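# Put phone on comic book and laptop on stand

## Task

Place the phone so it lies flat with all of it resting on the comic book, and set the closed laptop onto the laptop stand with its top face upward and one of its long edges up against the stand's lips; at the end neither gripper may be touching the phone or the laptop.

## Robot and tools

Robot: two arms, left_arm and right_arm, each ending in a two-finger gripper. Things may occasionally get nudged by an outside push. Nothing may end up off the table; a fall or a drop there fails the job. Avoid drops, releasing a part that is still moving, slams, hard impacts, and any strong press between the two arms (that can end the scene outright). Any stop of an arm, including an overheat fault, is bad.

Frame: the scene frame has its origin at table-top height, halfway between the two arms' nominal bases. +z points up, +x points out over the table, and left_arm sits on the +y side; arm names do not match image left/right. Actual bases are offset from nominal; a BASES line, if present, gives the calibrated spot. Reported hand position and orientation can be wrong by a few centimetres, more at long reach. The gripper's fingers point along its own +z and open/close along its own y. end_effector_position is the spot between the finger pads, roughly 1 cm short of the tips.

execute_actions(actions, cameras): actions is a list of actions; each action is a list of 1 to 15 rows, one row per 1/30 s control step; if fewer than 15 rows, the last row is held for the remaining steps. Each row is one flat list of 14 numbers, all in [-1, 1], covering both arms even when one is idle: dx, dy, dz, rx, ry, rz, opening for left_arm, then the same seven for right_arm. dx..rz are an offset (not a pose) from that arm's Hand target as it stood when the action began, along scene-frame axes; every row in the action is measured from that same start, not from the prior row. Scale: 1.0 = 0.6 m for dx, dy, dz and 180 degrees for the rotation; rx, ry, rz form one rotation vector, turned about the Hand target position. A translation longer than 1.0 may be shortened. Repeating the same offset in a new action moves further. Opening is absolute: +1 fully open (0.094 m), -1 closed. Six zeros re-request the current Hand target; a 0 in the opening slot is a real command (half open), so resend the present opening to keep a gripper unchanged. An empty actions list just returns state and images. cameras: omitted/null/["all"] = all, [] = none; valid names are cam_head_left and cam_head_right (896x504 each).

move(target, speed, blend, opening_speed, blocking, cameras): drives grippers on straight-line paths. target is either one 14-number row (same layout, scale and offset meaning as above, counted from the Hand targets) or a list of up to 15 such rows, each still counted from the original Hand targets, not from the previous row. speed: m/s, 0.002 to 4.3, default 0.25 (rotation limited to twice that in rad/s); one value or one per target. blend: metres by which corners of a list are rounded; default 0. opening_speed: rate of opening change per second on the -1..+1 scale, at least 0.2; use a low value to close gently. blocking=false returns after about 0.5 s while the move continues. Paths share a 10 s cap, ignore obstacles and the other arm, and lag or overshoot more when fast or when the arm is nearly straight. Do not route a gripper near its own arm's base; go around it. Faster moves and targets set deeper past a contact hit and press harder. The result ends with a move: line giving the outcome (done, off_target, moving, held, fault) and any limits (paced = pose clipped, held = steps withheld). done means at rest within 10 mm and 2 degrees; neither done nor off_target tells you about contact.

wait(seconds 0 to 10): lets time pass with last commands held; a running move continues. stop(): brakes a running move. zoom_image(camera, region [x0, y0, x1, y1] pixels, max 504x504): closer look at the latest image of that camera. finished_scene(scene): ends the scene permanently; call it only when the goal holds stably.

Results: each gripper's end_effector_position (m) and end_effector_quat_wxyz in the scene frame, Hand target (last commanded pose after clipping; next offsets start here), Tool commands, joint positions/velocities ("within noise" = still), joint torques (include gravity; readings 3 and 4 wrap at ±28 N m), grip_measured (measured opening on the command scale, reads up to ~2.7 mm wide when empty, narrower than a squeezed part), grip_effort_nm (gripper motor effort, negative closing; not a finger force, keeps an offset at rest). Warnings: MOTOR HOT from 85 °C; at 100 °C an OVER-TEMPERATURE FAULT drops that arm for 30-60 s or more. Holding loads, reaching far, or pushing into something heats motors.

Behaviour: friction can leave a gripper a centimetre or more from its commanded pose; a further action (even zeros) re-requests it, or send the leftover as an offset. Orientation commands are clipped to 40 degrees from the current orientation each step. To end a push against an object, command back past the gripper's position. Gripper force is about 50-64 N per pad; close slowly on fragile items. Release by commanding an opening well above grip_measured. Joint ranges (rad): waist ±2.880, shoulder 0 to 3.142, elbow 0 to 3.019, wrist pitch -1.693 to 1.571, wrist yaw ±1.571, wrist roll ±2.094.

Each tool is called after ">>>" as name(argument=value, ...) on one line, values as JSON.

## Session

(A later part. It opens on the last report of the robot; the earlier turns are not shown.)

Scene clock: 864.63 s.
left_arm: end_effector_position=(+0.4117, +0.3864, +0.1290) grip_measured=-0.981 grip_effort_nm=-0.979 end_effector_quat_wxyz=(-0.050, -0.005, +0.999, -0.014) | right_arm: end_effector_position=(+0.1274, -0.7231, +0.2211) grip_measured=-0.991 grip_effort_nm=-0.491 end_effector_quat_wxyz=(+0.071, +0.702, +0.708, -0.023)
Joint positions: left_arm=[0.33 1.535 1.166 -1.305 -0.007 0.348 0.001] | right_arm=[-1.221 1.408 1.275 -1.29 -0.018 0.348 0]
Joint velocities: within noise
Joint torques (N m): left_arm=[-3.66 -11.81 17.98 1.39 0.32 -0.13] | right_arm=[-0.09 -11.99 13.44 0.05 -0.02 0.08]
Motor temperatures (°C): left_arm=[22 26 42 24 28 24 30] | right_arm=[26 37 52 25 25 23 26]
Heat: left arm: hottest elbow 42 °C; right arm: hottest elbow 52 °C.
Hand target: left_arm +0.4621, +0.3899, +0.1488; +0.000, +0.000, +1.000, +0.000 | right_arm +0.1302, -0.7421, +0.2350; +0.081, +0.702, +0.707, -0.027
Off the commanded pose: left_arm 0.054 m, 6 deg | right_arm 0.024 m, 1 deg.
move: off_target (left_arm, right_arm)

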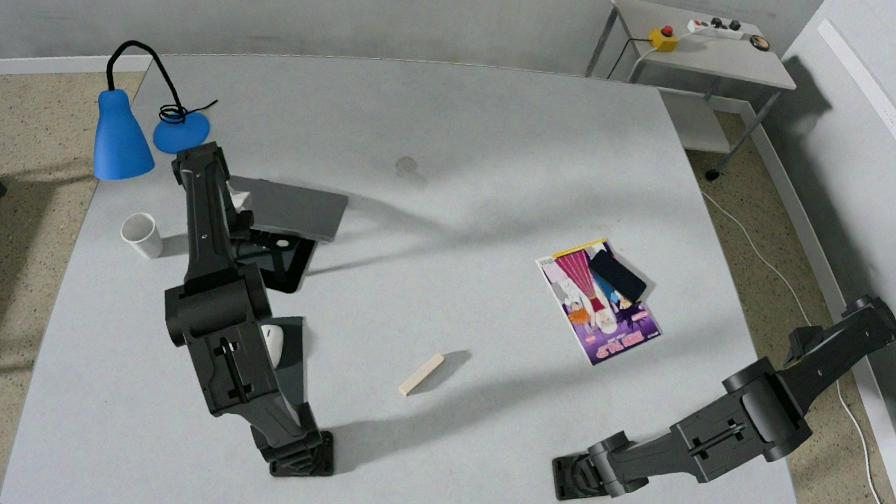

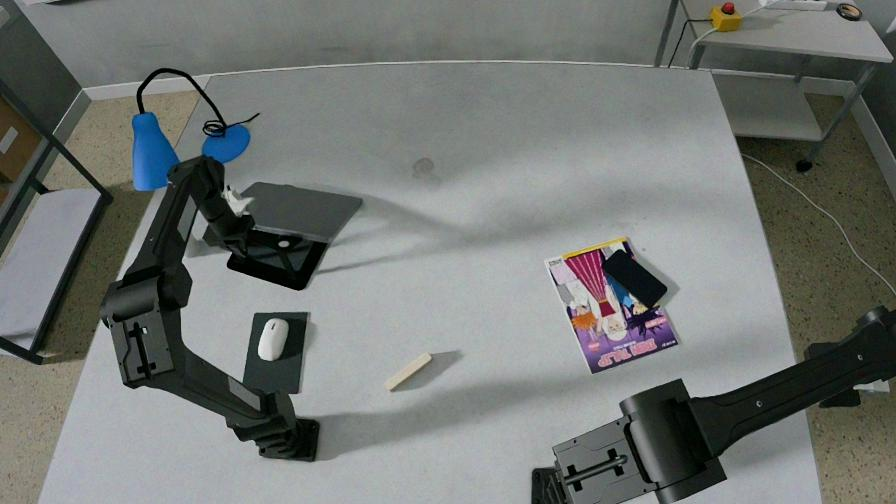

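>>> move(target=[[-0.14,0,0,0,0,0,-1,0,0,0,0,0,0,-1],[-0.2,-0.05,0.3,0,0,0,-1,0,0,0,0,0,0,-1],[-0.35,-0.35,0.3,0,0,0,-1,0,0,0,0,0,0,-1]], speed=[0.15,0.3,0.3])

>>> zoom_image(camera="cam_head_left", region=[190, 160, 360, 300])

>>> zoom_image(camera="cam_head_right", region=[210, 160, 380, 300])

>>> zoom_image(camera="cam_head_left", region=[520, 220, 680, 380])

Scene clock: 873.17 s.
left_arm: end_effector_position=(+0.2562, +0.1824, +0.3326) grip_measured=-0.981 grip_effort_nm=-0.979 end_effector_quat_wxyz=(+0.099, -0.001, +0.995, -0.025) | right_arm: end_effector_position=(+0.1274, -0.7231, +0.2211) grip_measured=-0.991 grip_effort_nm=-0.486 end_effector_quat_wxyz=(+0.071, +0.702, +0.708, -0.023)
Joint positions: left_arm=[-0.29 0.84 1.147 -1.674 -0.003 -0.262 0.001] | right_arm=[-1.221 1.408 1.275 -1.29 -0.018 0.348 0]
Joint velocities: within noise
Joint torques (N m): left_arm=[-2.55 -3.9 9.21 0.49 -0.05 -0.08] | right_arm=[-0.09 -12.1 13.42 0.06 -0.03 0.09]
Motor temperatures (°C): left_arm=[22 26 44 24 28 24 30] | right_arm=[26 37 52 25 25 23 26]
Heat: left arm: hottest elbow 44 °C; right arm: hottest elbow 52 °C.
Hand target: left_arm +0.2521, +0.1800, +0.3288; +0.000, +0.001, +1.000, +0.001 | right_arm +0.1302, -0.7421, +0.2350; +0.081, +0.702, +0.707, -0.027
Off the commanded pose: left_arm 0.006 m, 12 deg | right_arm 0.024 m, 1 deg.
joint sent to its limit (left arm) — joint 4 (wrist pitch), lower limit. The joint targets are off in orientation, not in position.
move: off_target (left_arm, right_arm)

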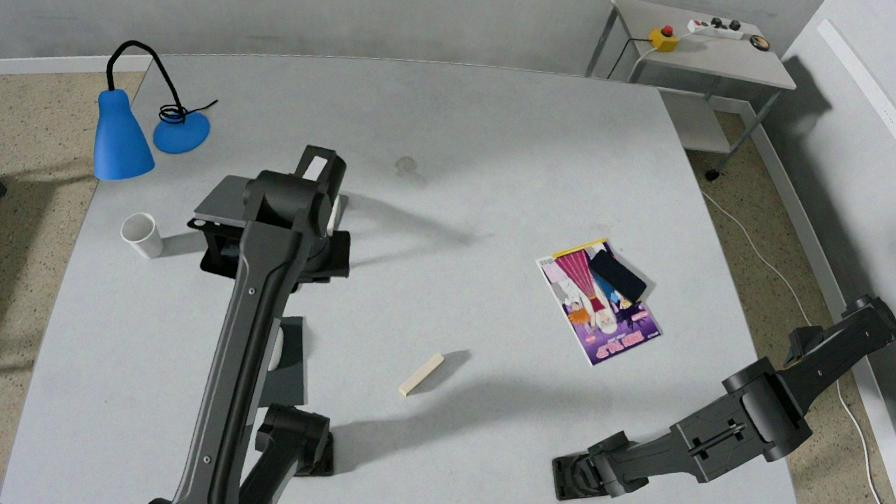

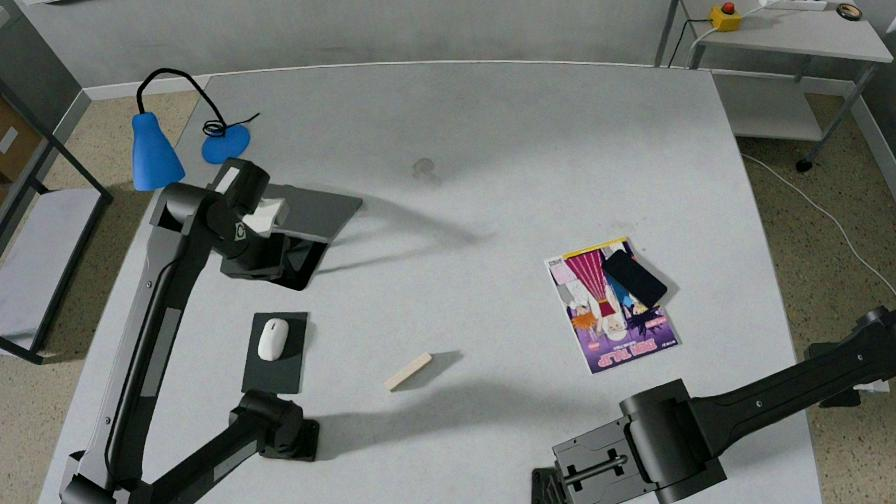

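Scaled by 2.965.

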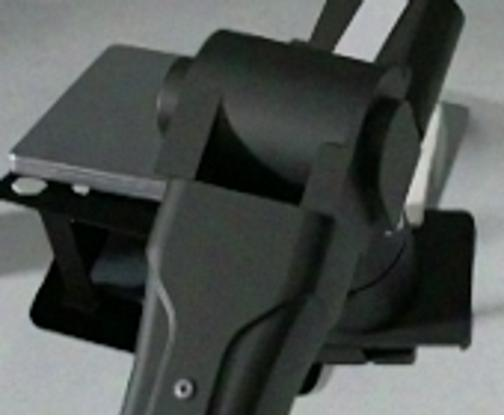

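Scaled by 2.965.

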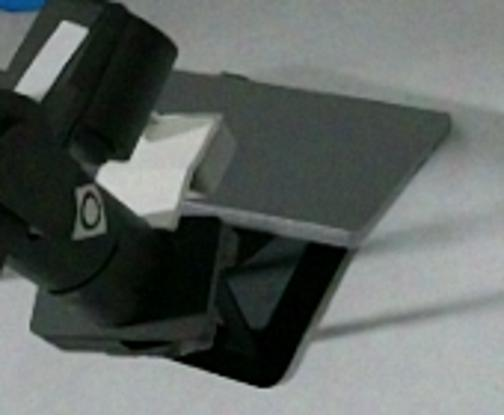

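Scaled by 3.150.

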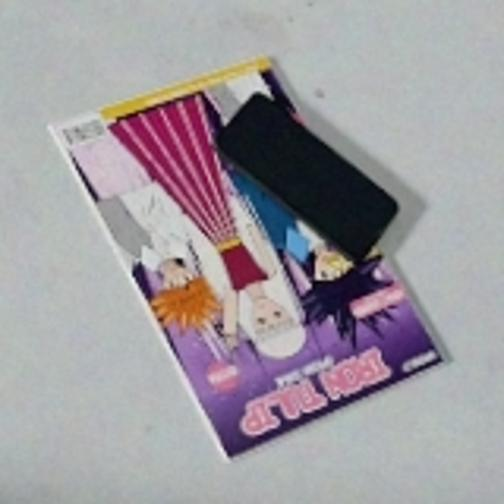

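>>> move(target=[[-0.05,-0.33,0.05,0,0,0,-1,0.52,0.15,-0.06,0,0,0,-1]], speed=[0.3])

>>> zoom_image(camera="cam_head_left", region=[190, 160, 360, 300])

>>> zoom_image(camera="cam_head_right", region=[210, 160, 380, 300])

>>> zoom_image(camera="cam_head_left", region=[520, 180, 720, 380])

Scene clock: 880.67 s.
left_arm: end_effector_position=(+0.2185, -0.0062, +0.3311) grip_measured=-0.981 grip_effort_nm=-0.974 end_effector_quat_wxyz=(+0.031, +0.001, +0.999, -0.038) | right_arm: end_effector_position=(+0.4279, -0.6414, +0.1916) grip_measured=-0.991 grip_effort_nm=-0.486 end_effector_quat_wxyz=(+0.073, +0.699, +0.711, -0.028)
Joint positions: left_arm=[-0.954 1.108 1.309 -1.674 -0.004 -0.924 0.001] | right_arm=[-0.609 1.744 1.594 -1.287 0.08 0.946 0]
Joint velocities: within noise
Joint torques (N m): left_arm=[-1.73 -6.59 16.62 0.35 0.03 -0.18] | right_arm=[0.38 -17.79 13.23 -0.03 0.2 0.17]
Motor temperatures (°C): left_arm=[22 26 43 24 28 24 30] | right_arm=[26 37 52 25 25 23 26]
Heat: left arm: hottest elbow 43 °C; right arm: hottest elbow 52 °C.
Hand target: left_arm +0.2221, -0.0179, +0.3587; +0.000, +0.000, +1.000, +0.001 | right_arm +0.4422, -0.6521, +0.1989; +0.081, +0.702, +0.707, -0.027
Off the commanded pose: left_arm 0.030 m, 6 deg | right_arm 0.019 m, 1 deg.
joint sent to its limit (left arm) — joint 4 (wrist pitch), lower limit. The joint targets are off in orientation, not in position.
move: off_target (left_arm, right_arm)

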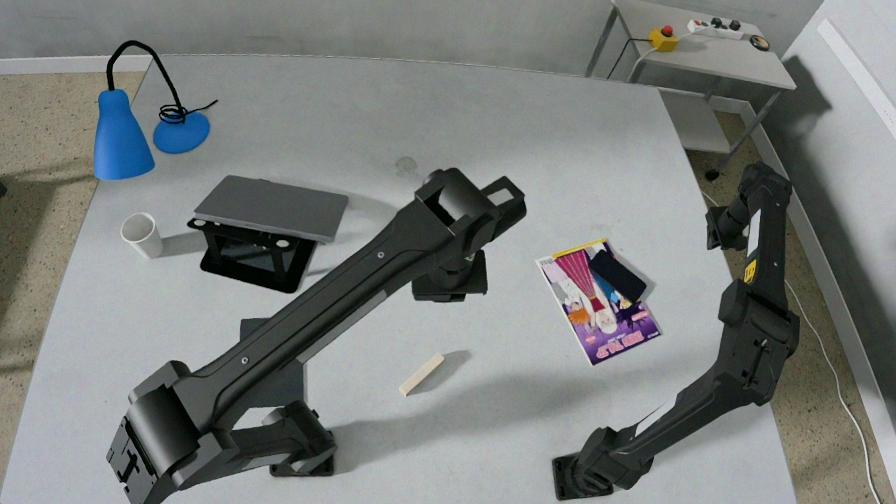

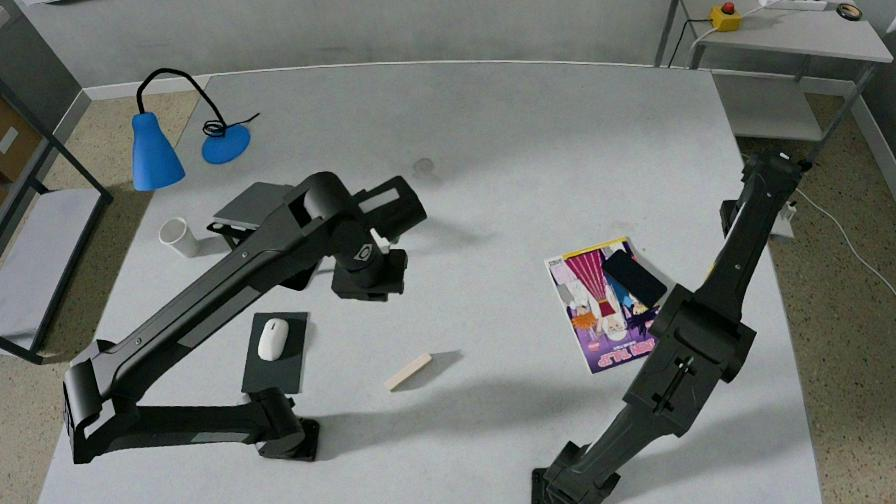

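Scaled by 2.965.

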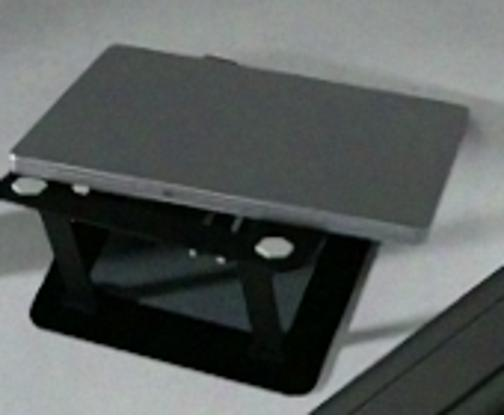

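Scaled by 2.965.

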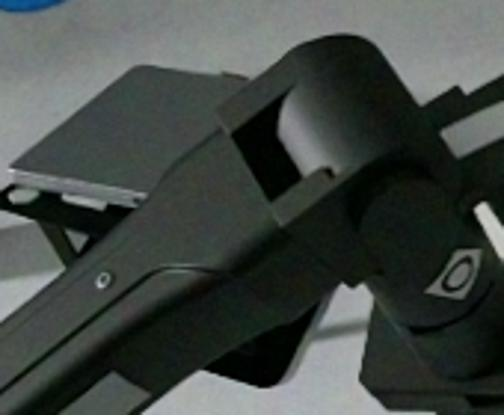

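Scaled by 2.520.

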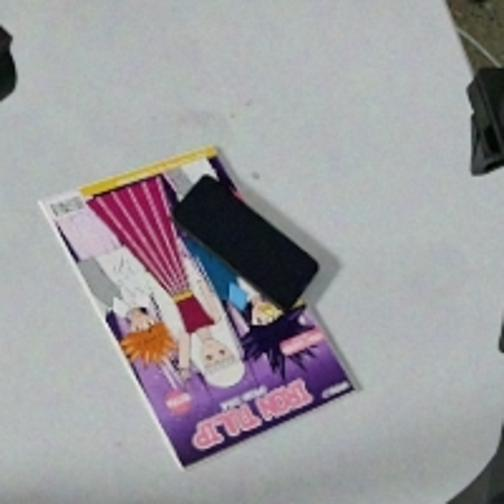

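>>> move(target=[[0.13,0.53,-0.015,0,0,0,-1,0,0.1,-0.1,0,0,0,-1],[0.213,0.697,-0.265,0,-0.278,0,-1,0,0.187,-0.2,0,0,0,-1]], speed=[0.3,0.2])

>>> zoom_image(camera="cam_head_left", region=[150, 150, 370, 310])

>>> zoom_image(camera="cam_head_right", region=[150, 150, 390, 310])

>>> zoom_image(camera="cam_head_left", region=[520, 180, 720, 380])

Scene clock: 903.00 s.
left_arm: end_effector_position=(+0.3511, +0.3953, +0.2040) grip_measured=-0.981 grip_effort_nm=-0.979 end_effector_quat_wxyz=(+0.421, +0.003, +0.907, -0.003) | right_arm: end_effector_position=(+0.4419, -0.5462, +0.0790) grip_measured=-0.991 grip_effort_nm=-0.486 end_effector_quat_wxyz=(+0.077, +0.704, +0.706, -0.028)
Joint positions: left_arm=[0.656 0.85 0.612 -0.595 0.512 0.49 0.001] | right_arm=[-0.436 1.744 1.283 -0.984 0.107 1.13 0]
Joint velocities: within noise
Joint torques (N m): left_arm=[-0.91 -4.19 10.04 2.06 0.41 0.04] | right_arm=[1.26 -20.01 6.95 0.77 0.23 0.22]
Motor temperatures (°C): left_arm=[22 26 44 24 27 24 30] | right_arm=[26 37 52 25 25 23 26]
Heat: left arm: hottest elbow 44 °C; right arm: hottest elbow 52 °C.
Hand target: left_arm +0.3500, +0.4001, +0.1996; +0.423, +0.000, +0.906, +0.001 | right_arm +0.4421, -0.5399, +0.0789; +0.081, +0.702, +0.707, -0.027
Off the commanded pose: left_arm 0.007 m, 1 deg | right_arm 0.006 m, 1 deg.
move: done

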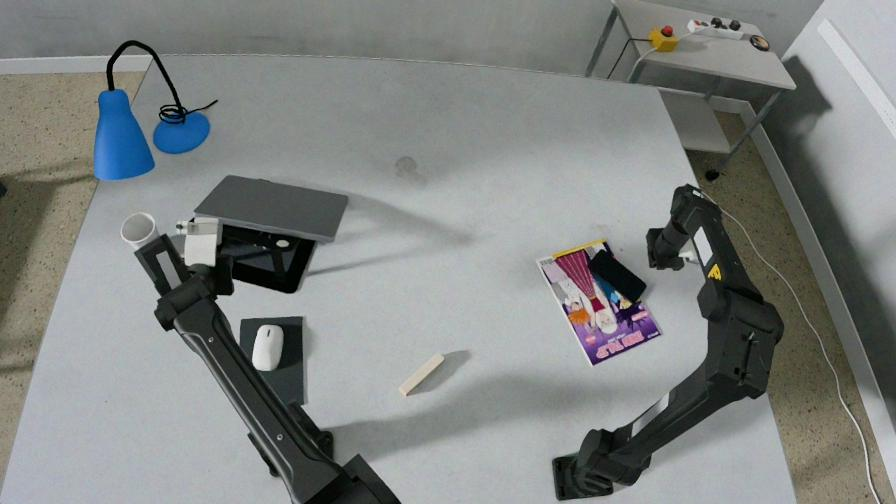

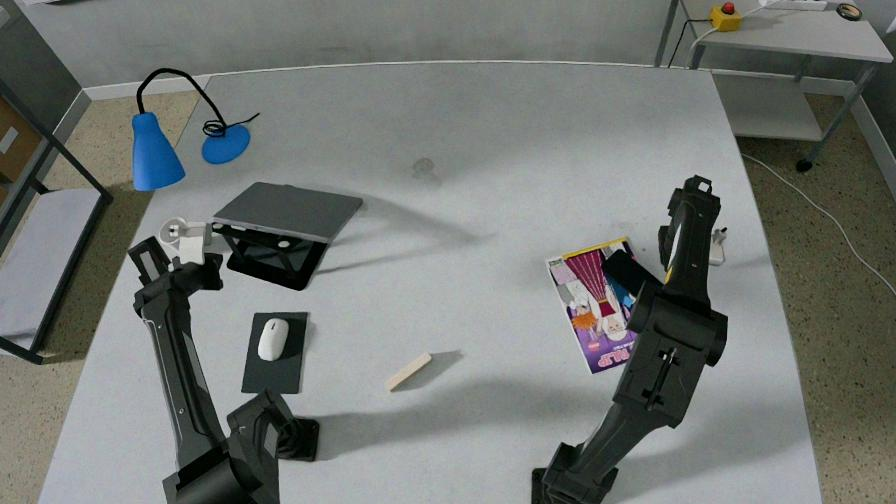

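Scaled by 2.291.

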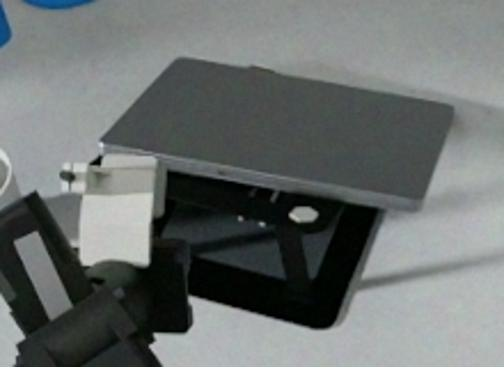

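Scaled by 2.100.

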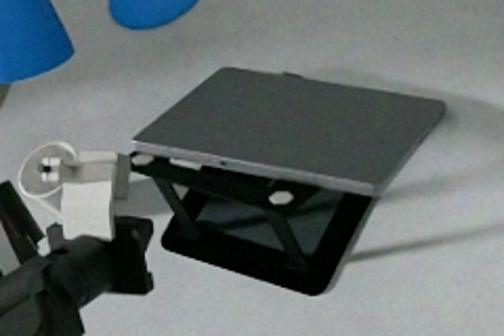

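Scaled by 2.520.

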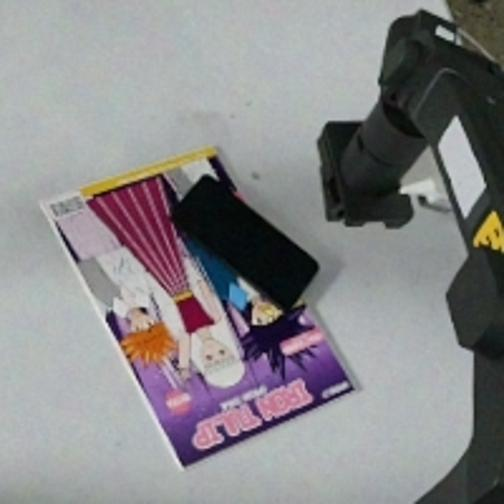

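>>> move(target=[[0.0,0,0,0,0,0,-1,0.045,-0.055,0,0,0,0,-1],[0.015,0,-0.075,0,0,0,-1,0.045,-0.055,-0.118,0,0,0,-1]], speed=[0.15,0.1])

>>> zoom_image(camera="cam_head_left", region=[150, 150, 370, 310])

>>> zoom_image(camera="cam_head_left", region=[560, 200, 700, 340])

Scene clock: 911.47 s.
left_arm: end_effector_position=(+0.3571, +0.4020, +0.1592) grip_measured=-0.981 grip_effort_nm=-0.979 end_effector_quat_wxyz=(+0.423, +0.001, +0.906, +0.003) | right_arm: end_effector_position=(+0.4748, -0.5690, +0.0282) grip_measured=-0.991 grip_effort_nm=-0.486 end_effector_quat_wxyz=(+0.095, +0.701, +0.707, -0.023)
Joint positions: left_arm=[0.656 0.93 0.524 -0.418 0.503 0.487 0.001] | right_arm=[-0.449 1.879 1.325 -0.853 0.106 1.111 0]
Joint velocities: within noise
Joint torques (N m): left_arm=[-2.73 -4.89 9.62 2.18 0.17 -0.07] | right_arm=[-0.38 -18.61 7.02 0.79 0.09 0.08]
Motor temperatures (°C): left_arm=[22 26 44 24 27 24 30] | right_arm=[26 37 52 25 25 23 26]
Heat: left arm: hottest elbow 44 °C; right arm: hottest elbow 52 °C.
Hand target: left_arm +0.3591, +0.4002, +0.1549; +0.423, +0.000, +0.906, +0.001 | right_arm +0.4693, -0.5731, +0.0084; +0.082, +0.702, +0.707, -0.027
Off the commanded pose: left_arm 0.005 m, 0 deg | right_arm 0.021 m, 2 deg.
move: off_target (right_arm)

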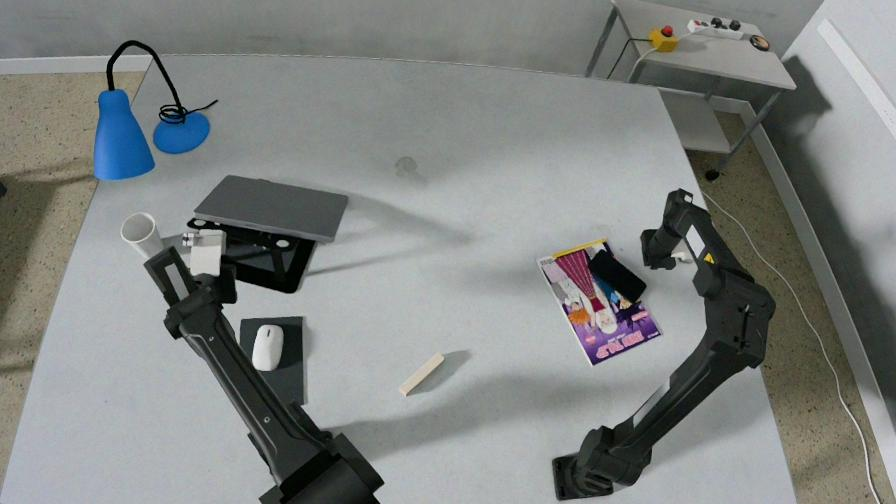

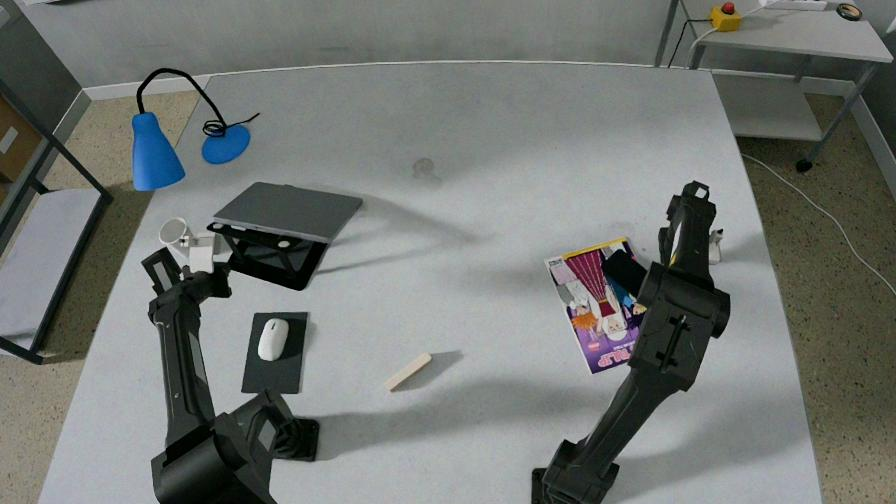

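Scaled by 2.291.

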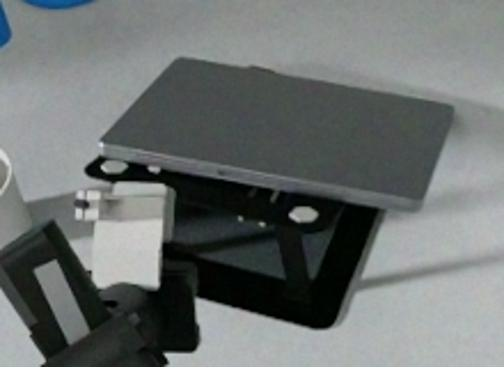

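Scaled by 3.600.

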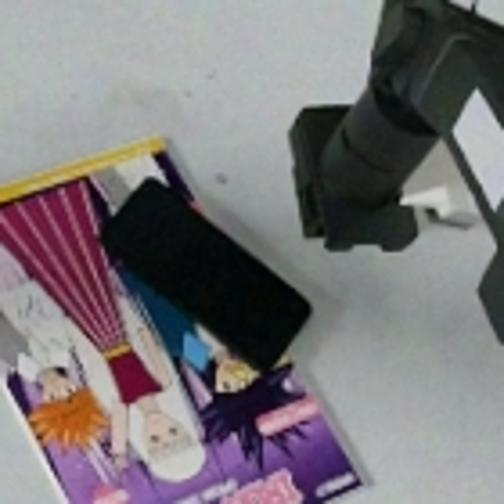

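>>> move(target=[[0.0,0,0,0,0,0,-1,0,0,-0.02,0,0,0,-1],[0.0,0,0,0,0,0,-1,-0.11,0.075,-0.02,0,0,0,-1]], speed=[0.1,0.06])

>>> zoom_image(camera="cam_head_left", region=[560, 200, 700, 340])

Scene clock: 918.00 s.
left_arm: end_effector_position=(+0.3571, +0.4020, +0.1592) grip_measured=-0.981 grip_effort_nm=-0.974 end_effector_quat_wxyz=(+0.423, +0.001, +0.906, +0.003) | right_arm: end_effector_position=(+0.4162, -0.5405, +0.0131) grip_measured=-0.991 grip_effort_nm=-0.476 end_effector_quat_wxyz=(+0.102, +0.703, +0.703, -0.021)
Joint positions: left_arm=[0.656 0.93 0.524 -0.417 0.502 0.486 0.001] | right_arm=[-0.447 1.754 1.086 -0.725 0.107 1.12 0]
Joint velocities: within noise
Joint torques (N m): left_arm=[-2.32 -4.31 9.69 2.1 0.18 -0.05] | right_arm=[1.32 -17.32 5.07 0.38 0.18 0.18]
Motor temperatures (°C): left_arm=[22 26 43 24 27 24 30] | right_arm=[26 38 50 25 25 23 26]
Heat: left arm: hottest elbow 43 °C; right arm: hottest elbow 50 °C.
Hand target: left_arm +0.3591, +0.4002, +0.1549; +0.423, +0.000, +0.906, +0.001 | right_arm +0.4031, -0.5281, -0.0036; +0.082, +0.702, +0.707, -0.027
Off the commanded pose: left_arm 0.005 m, 0 deg | right_arm 0.024 m, 2 deg.
move: off_target (right_arm)

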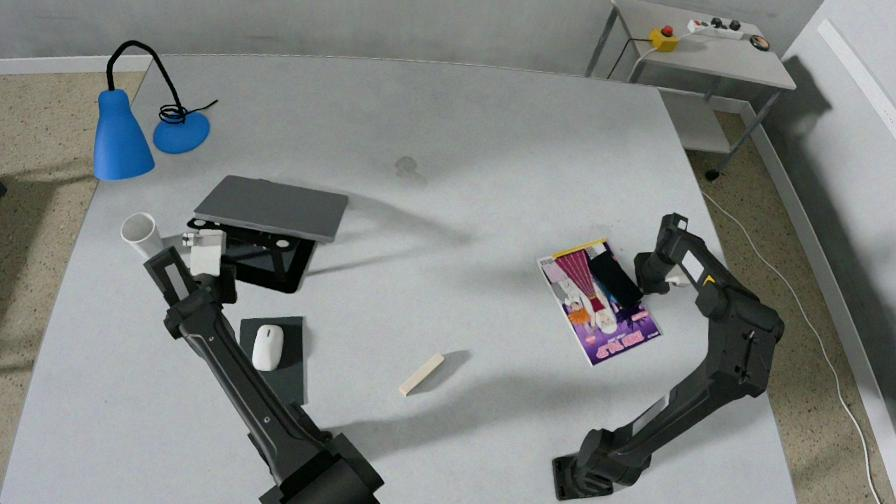

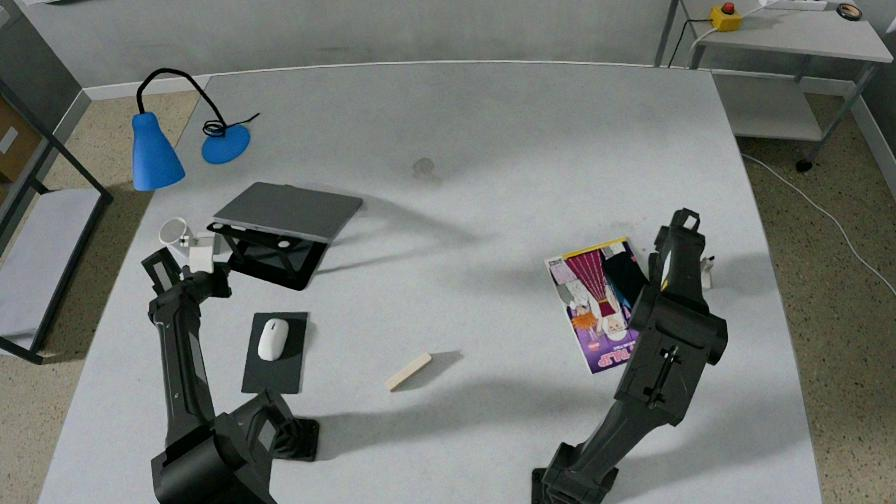

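Scaled by 3.600.

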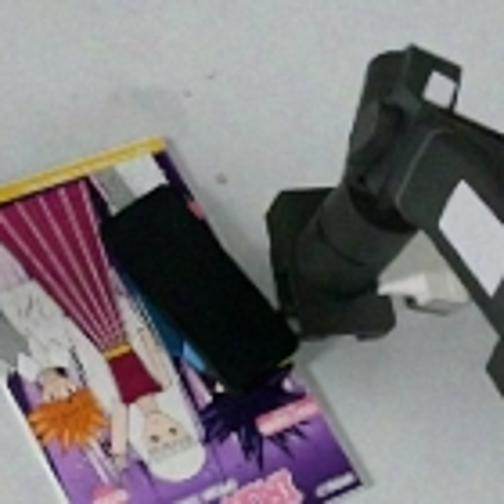

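>>> move(target=[[0.0,0,0,0,0,0,-1,-0.035,0.055,0,0,0,0,-1]], speed=[0.06])

>>> zoom_image(camera="cam_head_left", region=[560, 200, 700, 340])

Scene clock: 921.00 s.
left_arm: end_effector_position=(+0.3571, +0.4020, +0.1592) grip_measured=-0.981 grip_effort_nm=-0.979 end_effector_quat_wxyz=(+0.423, +0.001, +0.906, +0.003) | right_arm: end_effector_position=(+0.3941, -0.5123, +0.0124) grip_measured=-0.991 grip_effort_nm=-0.481 end_effector_quat_wxyz=(+0.103, +0.706, +0.700, -0.024)
Joint positions: left_arm=[0.656 0.93 0.524 -0.417 0.502 0.486 0.001] | right_arm=[-0.407 1.688 0.99 -0.699 0.121 1.168 0]
Joint velocities: within noise
Joint torques (N m): left_arm=[-1.73 -4.78 9.55 2.17 0.14 -0.09] | right_arm=[1.96 -15.91 4.55 0.38 -0.07 0.21]
Motor temperatures (°C): left_arm=[22 26 43 24 27 24 30] | right_arm=[26 38 50 25 25 23 26]
Heat: left arm: hottest elbow 43 °C; right arm: hottest elbow 50 °C.
Hand target: left_arm +0.3591, +0.4002, +0.1549; +0.423, +0.000, +0.906, +0.001 | right_arm +0.3822, -0.4950, -0.0037; +0.081, +0.702, +0.707, -0.027
Off the commanded pose: left_arm 0.005 m, 0 deg | right_arm 0.026 m, 3 deg.
move: off_target (right_arm)

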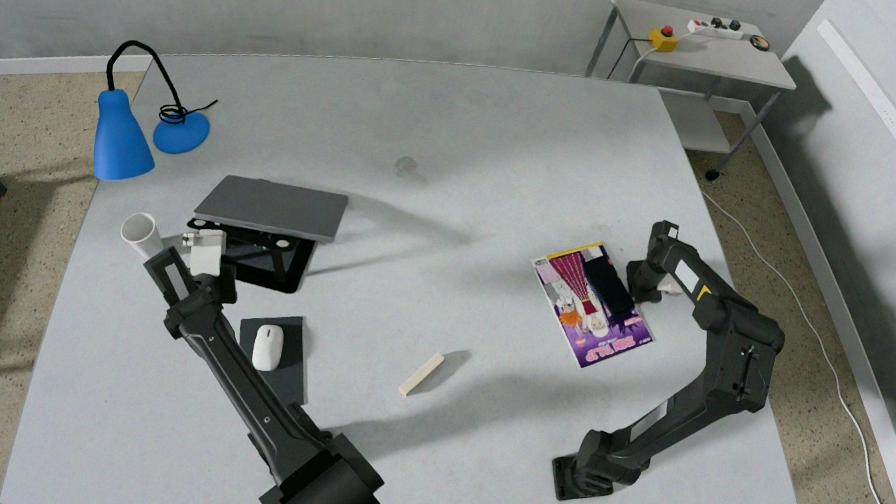

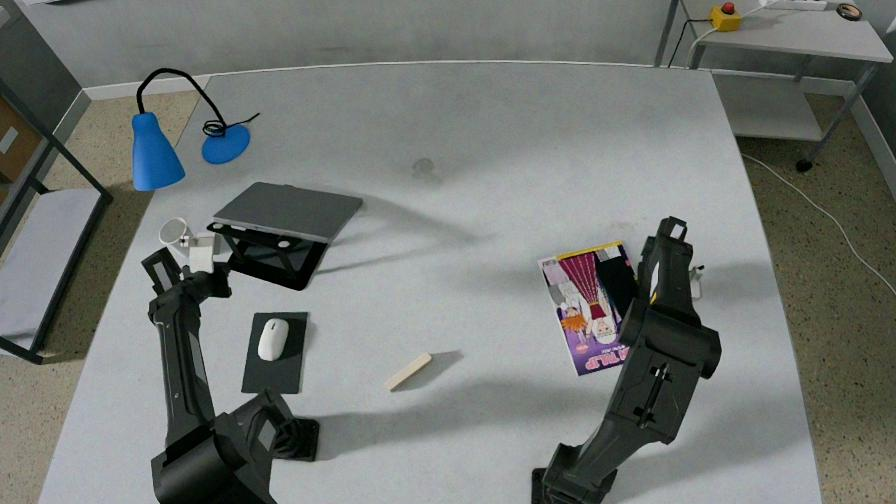

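Scaled by 3.600.

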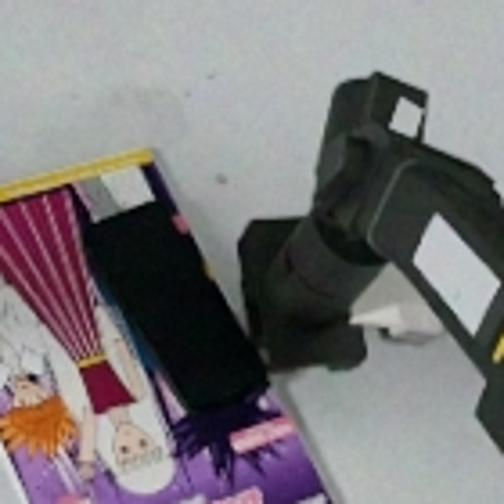

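>>> move(target=[[0.04,0,0,0,0,0,-1,0.02,-0.06,0,0,0,0,-1],[0.1,0,0,0,0,0,-1,0.02,-0.1,0.15,0,0,0,-1]], speed=[0.1,0.06])

>>> zoom_image(camera="cam_head_left", region=[150, 150, 370, 310])

>>> zoom_image(camera="cam_head_right", region=[150, 150, 390, 310])

>>> zoom_image(camera="cam_head_left", region=[520, 220, 680, 380])

Scene clock: 928.70 s.
left_arm: end_effector_position=(+0.3906, +0.3892, +0.1237) grip_measured=-0.981 grip_effort_nm=-0.984 end_effector_quat_wxyz=(+0.394, -0.010, +0.919, -0.014) | right_arm: end_effector_position=(+0.3778, -0.5401, +0.0631) grip_measured=-0.991 grip_effort_nm=-0.476 end_effector_quat_wxyz=(+0.057, +0.701, +0.710, -0.035)
Joint positions: left_arm=[0.539 1.082 0.535 -0.306 0.417 0.388 0.001] | right_arm=[-0.483 1.645 1.106 -0.943 0.102 1.075 0]
Joint velocities: within noise
Joint torques (N m): left_arm=[-3.08 -6.3 16.09 2.07 0.09 -0.09] | right_arm=[-0.5 -17.96 11.43 -0.09 0.09 0.11]
Motor temperatures (°C): left_arm=[22 26 43 24 27 24 30] | right_arm=[26 38 49 25 25 23 26]
Heat: left arm: hottest elbow 43 °C; right arm: hottest elbow 49 °C.
Hand target: left_arm +0.4191, +0.4001, +0.1547; +0.423, +0.000, +0.906, +0.001 | right_arm +0.3942, -0.5549, +0.0864; +0.082, +0.702, +0.707, -0.027
Off the commanded pose: left_arm 0.044 m, 4 deg | right_arm 0.032 m, 3 deg.
move: off_target (left_arm, right_arm)

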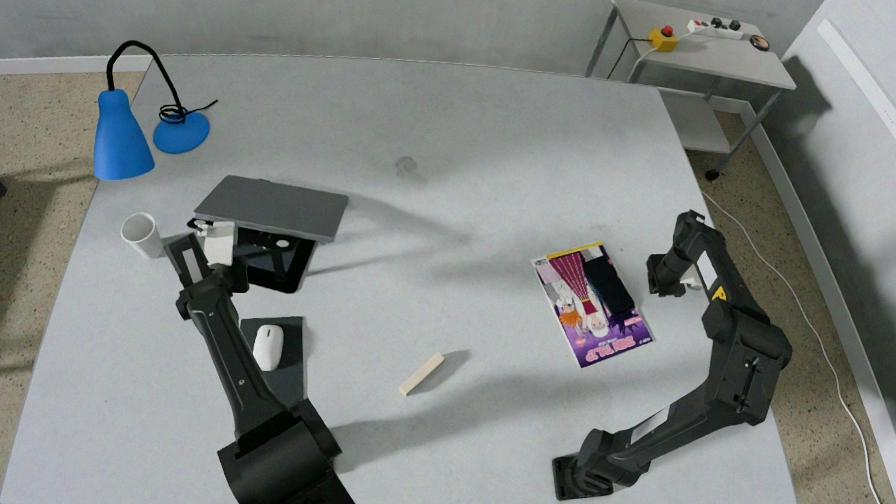

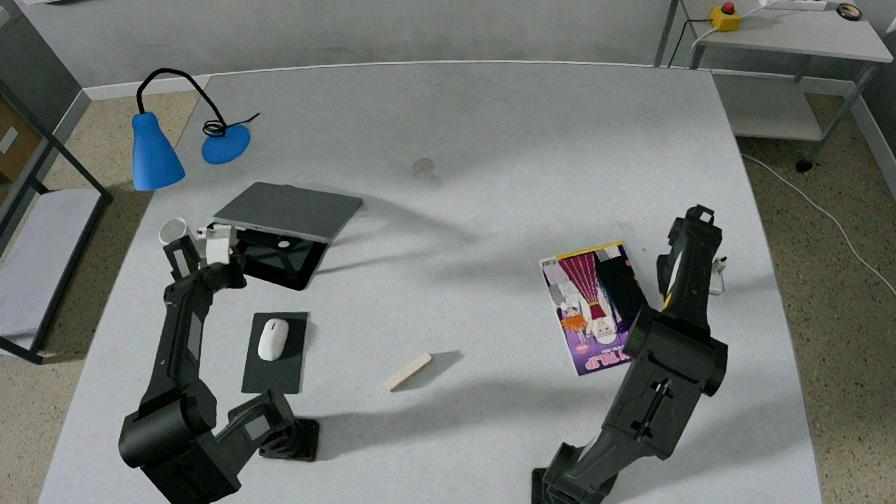

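Scaled by 2.291.

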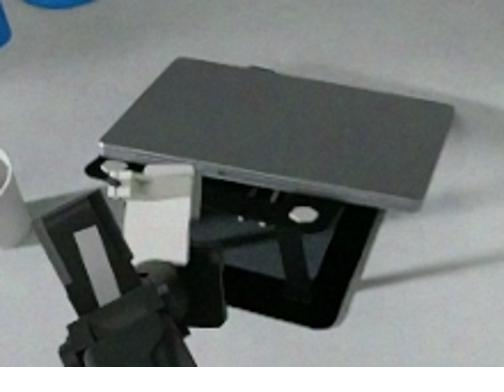

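Scaled by 2.100.

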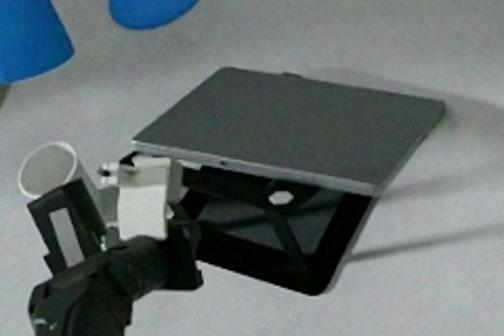

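Scaled by 3.150.

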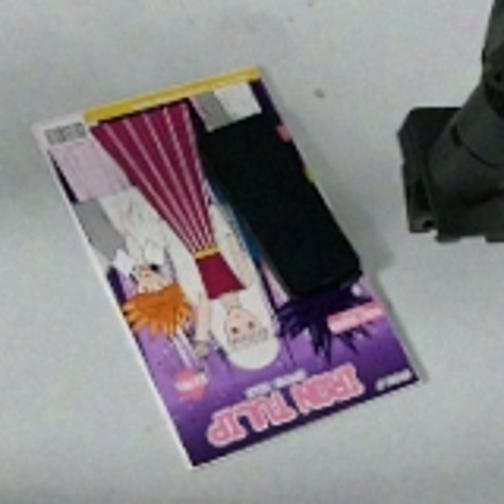

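>>> move(target=[[-0.1,0.02,0,0,0,0,-1,0,0,0,0,0,0,-1],[-0.1,0.02,0.06,0,0,0,-1,0,0,0,0,0,0,-1],[-0.04,0.02,0.045,0,0,0,-1,0,0,0,0,0,0,-1]], speed=[0.12,0.12,0.08])

>>> zoom_image(camera="cam_head_right", region=[170, 170, 330, 290])

Scene clock: 935.80 s.
left_arm: end_effector_position=(+0.3685, +0.3995, +0.1484) grip_measured=-0.981 grip_effort_nm=-0.979 end_effector_quat_wxyz=(+0.395, -0.011, +0.918, -0.017) | right_arm: end_effector_position=(+0.3777, -0.5401, +0.0631) grip_measured=-0.991 grip_effort_nm=-0.481 end_effector_quat_wxyz=(+0.057, +0.701, +0.710, -0.036)
Joint positions: left_arm=[0.619 0.998 0.561 -0.445 0.473 0.451 0.001] | right_arm=[-0.483 1.645 1.106 -0.944 0.102 1.075 0]
Joint velocities: within noise
Joint torques (N m): left_arm=[-2.61 -5.66 16.85 1.92 0.13 -0.13] | right_arm=[-0.44 -17.9 11.4 -0.08 0.08 0.09]
Motor temperatures (°C): left_arm=[22 26 43 24 27 24 30] | right_arm=[26 38 49 25 24 23 26]
Heat: left arm: hottest elbow 43 °C; right arm: hottest elbow 49 °C.
Hand target: left_arm +0.3951, +0.4122, +0.1818; +0.423, +0.000, +0.906, +0.001 | right_arm +0.3942, -0.5549, +0.0864; +0.082, +0.702, +0.707, -0.027
Off the commanded pose: left_arm 0.044 m, 4 deg | right_arm 0.032 m, 3 deg.
move: off_target (left_arm, right_arm)

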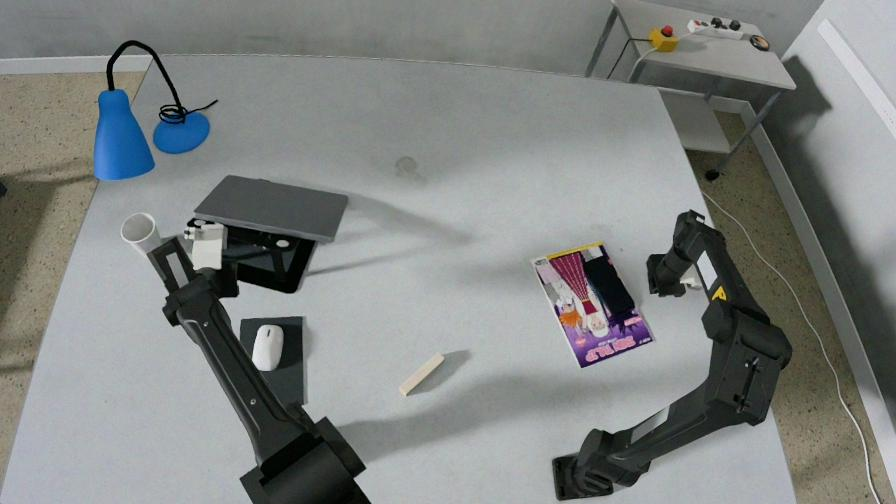

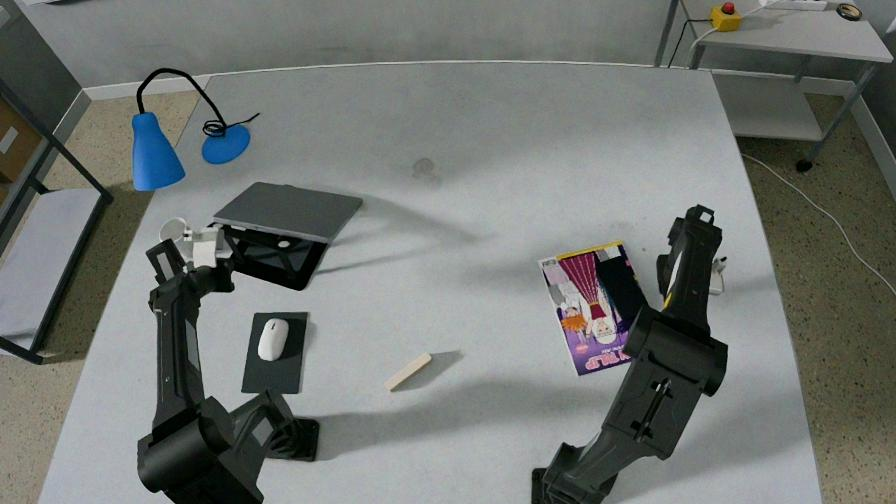

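Scaled by 3.150.

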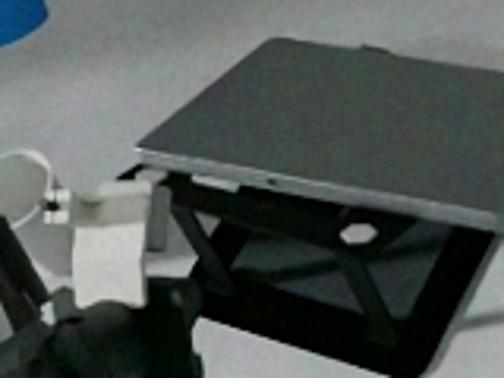

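>>> move(target=[[-0.14,0,-0.04,0,0,0,-1,0,0,0,0,0,0,-1],[-0.14,0,0.04,0,0,0,-1,0,0,0,0,0,0,-1],[-0.05,-0.02,0.025,0,0,0,-1,0,0,0,0,0,0,-1]], speed=[0.12,0.12,0.1])

>>> zoom_image(camera="cam_head_right", region=[170, 170, 330, 290])

Scene clock: 940.43 s.
left_arm: end_effector_position=(+0.3405, +0.3874, +0.1610) grip_measured=-0.981 grip_effort_nm=-0.979 end_effector_quat_wxyz=(+0.395, -0.012, +0.918, -0.019) | right_arm: end_effector_position=(+0.3777, -0.5401, +0.0631) grip_measured=-0.991 grip_effort_nm=-0.476 end_effector_quat_wxyz=(+0.057, +0.701, +0.710, -0.036)
Joint positions: left_arm=[0.651 0.875 0.534 -0.556 0.495 0.477 0.001] | right_arm=[-0.483 1.645 1.106 -0.944 0.102 1.075 0]
Joint velocities: within noise
Joint torques (N m): left_arm=[-3.43 -5.25 17.57 1.88 0.12 -0.09] | right_arm=[-0.32 -17.9 11.4 -0.06 0.08 0.09]
Motor temperatures (°C): left_arm=[22 26 44 24 27 24 30] | right_arm=[26 38 48 25 24 23 26]
Heat: left arm: hottest elbow 44 °C; right arm: hottest elbow 48 °C.
Hand target: left_arm +0.3651, +0.4001, +0.1968; +0.423, +0.000, +0.906, +0.001 | right_arm +0.3942, -0.5549, +0.0864; +0.082, +0.702, +0.707, -0.027
Off the commanded pose: left_arm 0.045 m, 4 deg | right_arm 0.032 m, 3 deg.
move: off_target (left_arm, right_arm)

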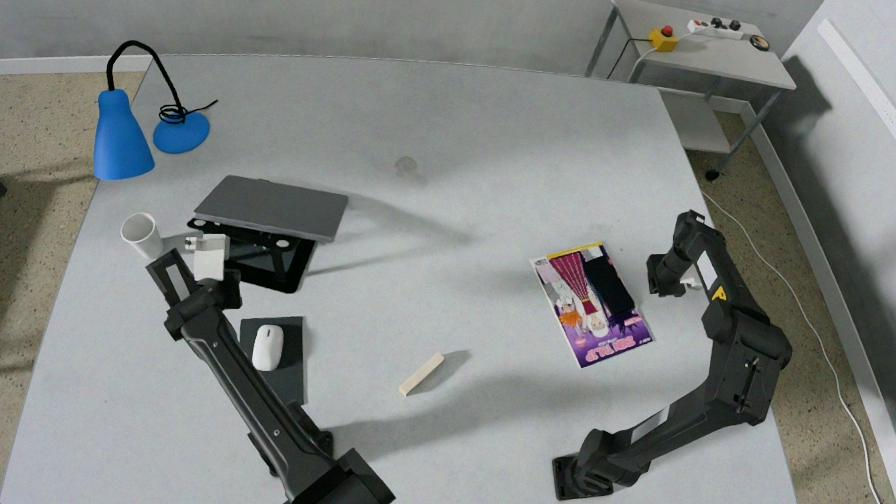

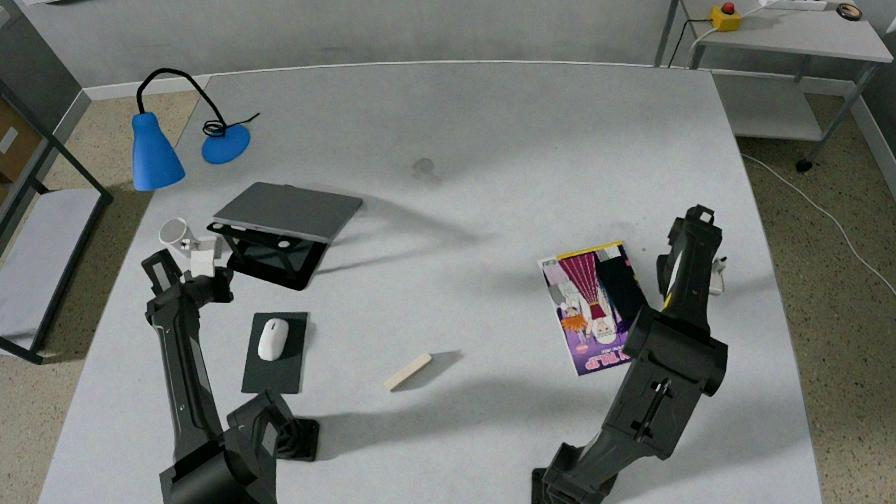

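Scaled by 3.150.

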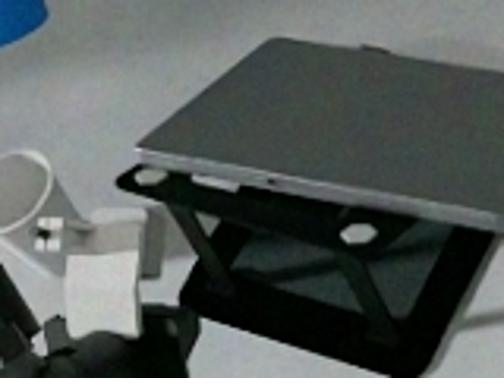

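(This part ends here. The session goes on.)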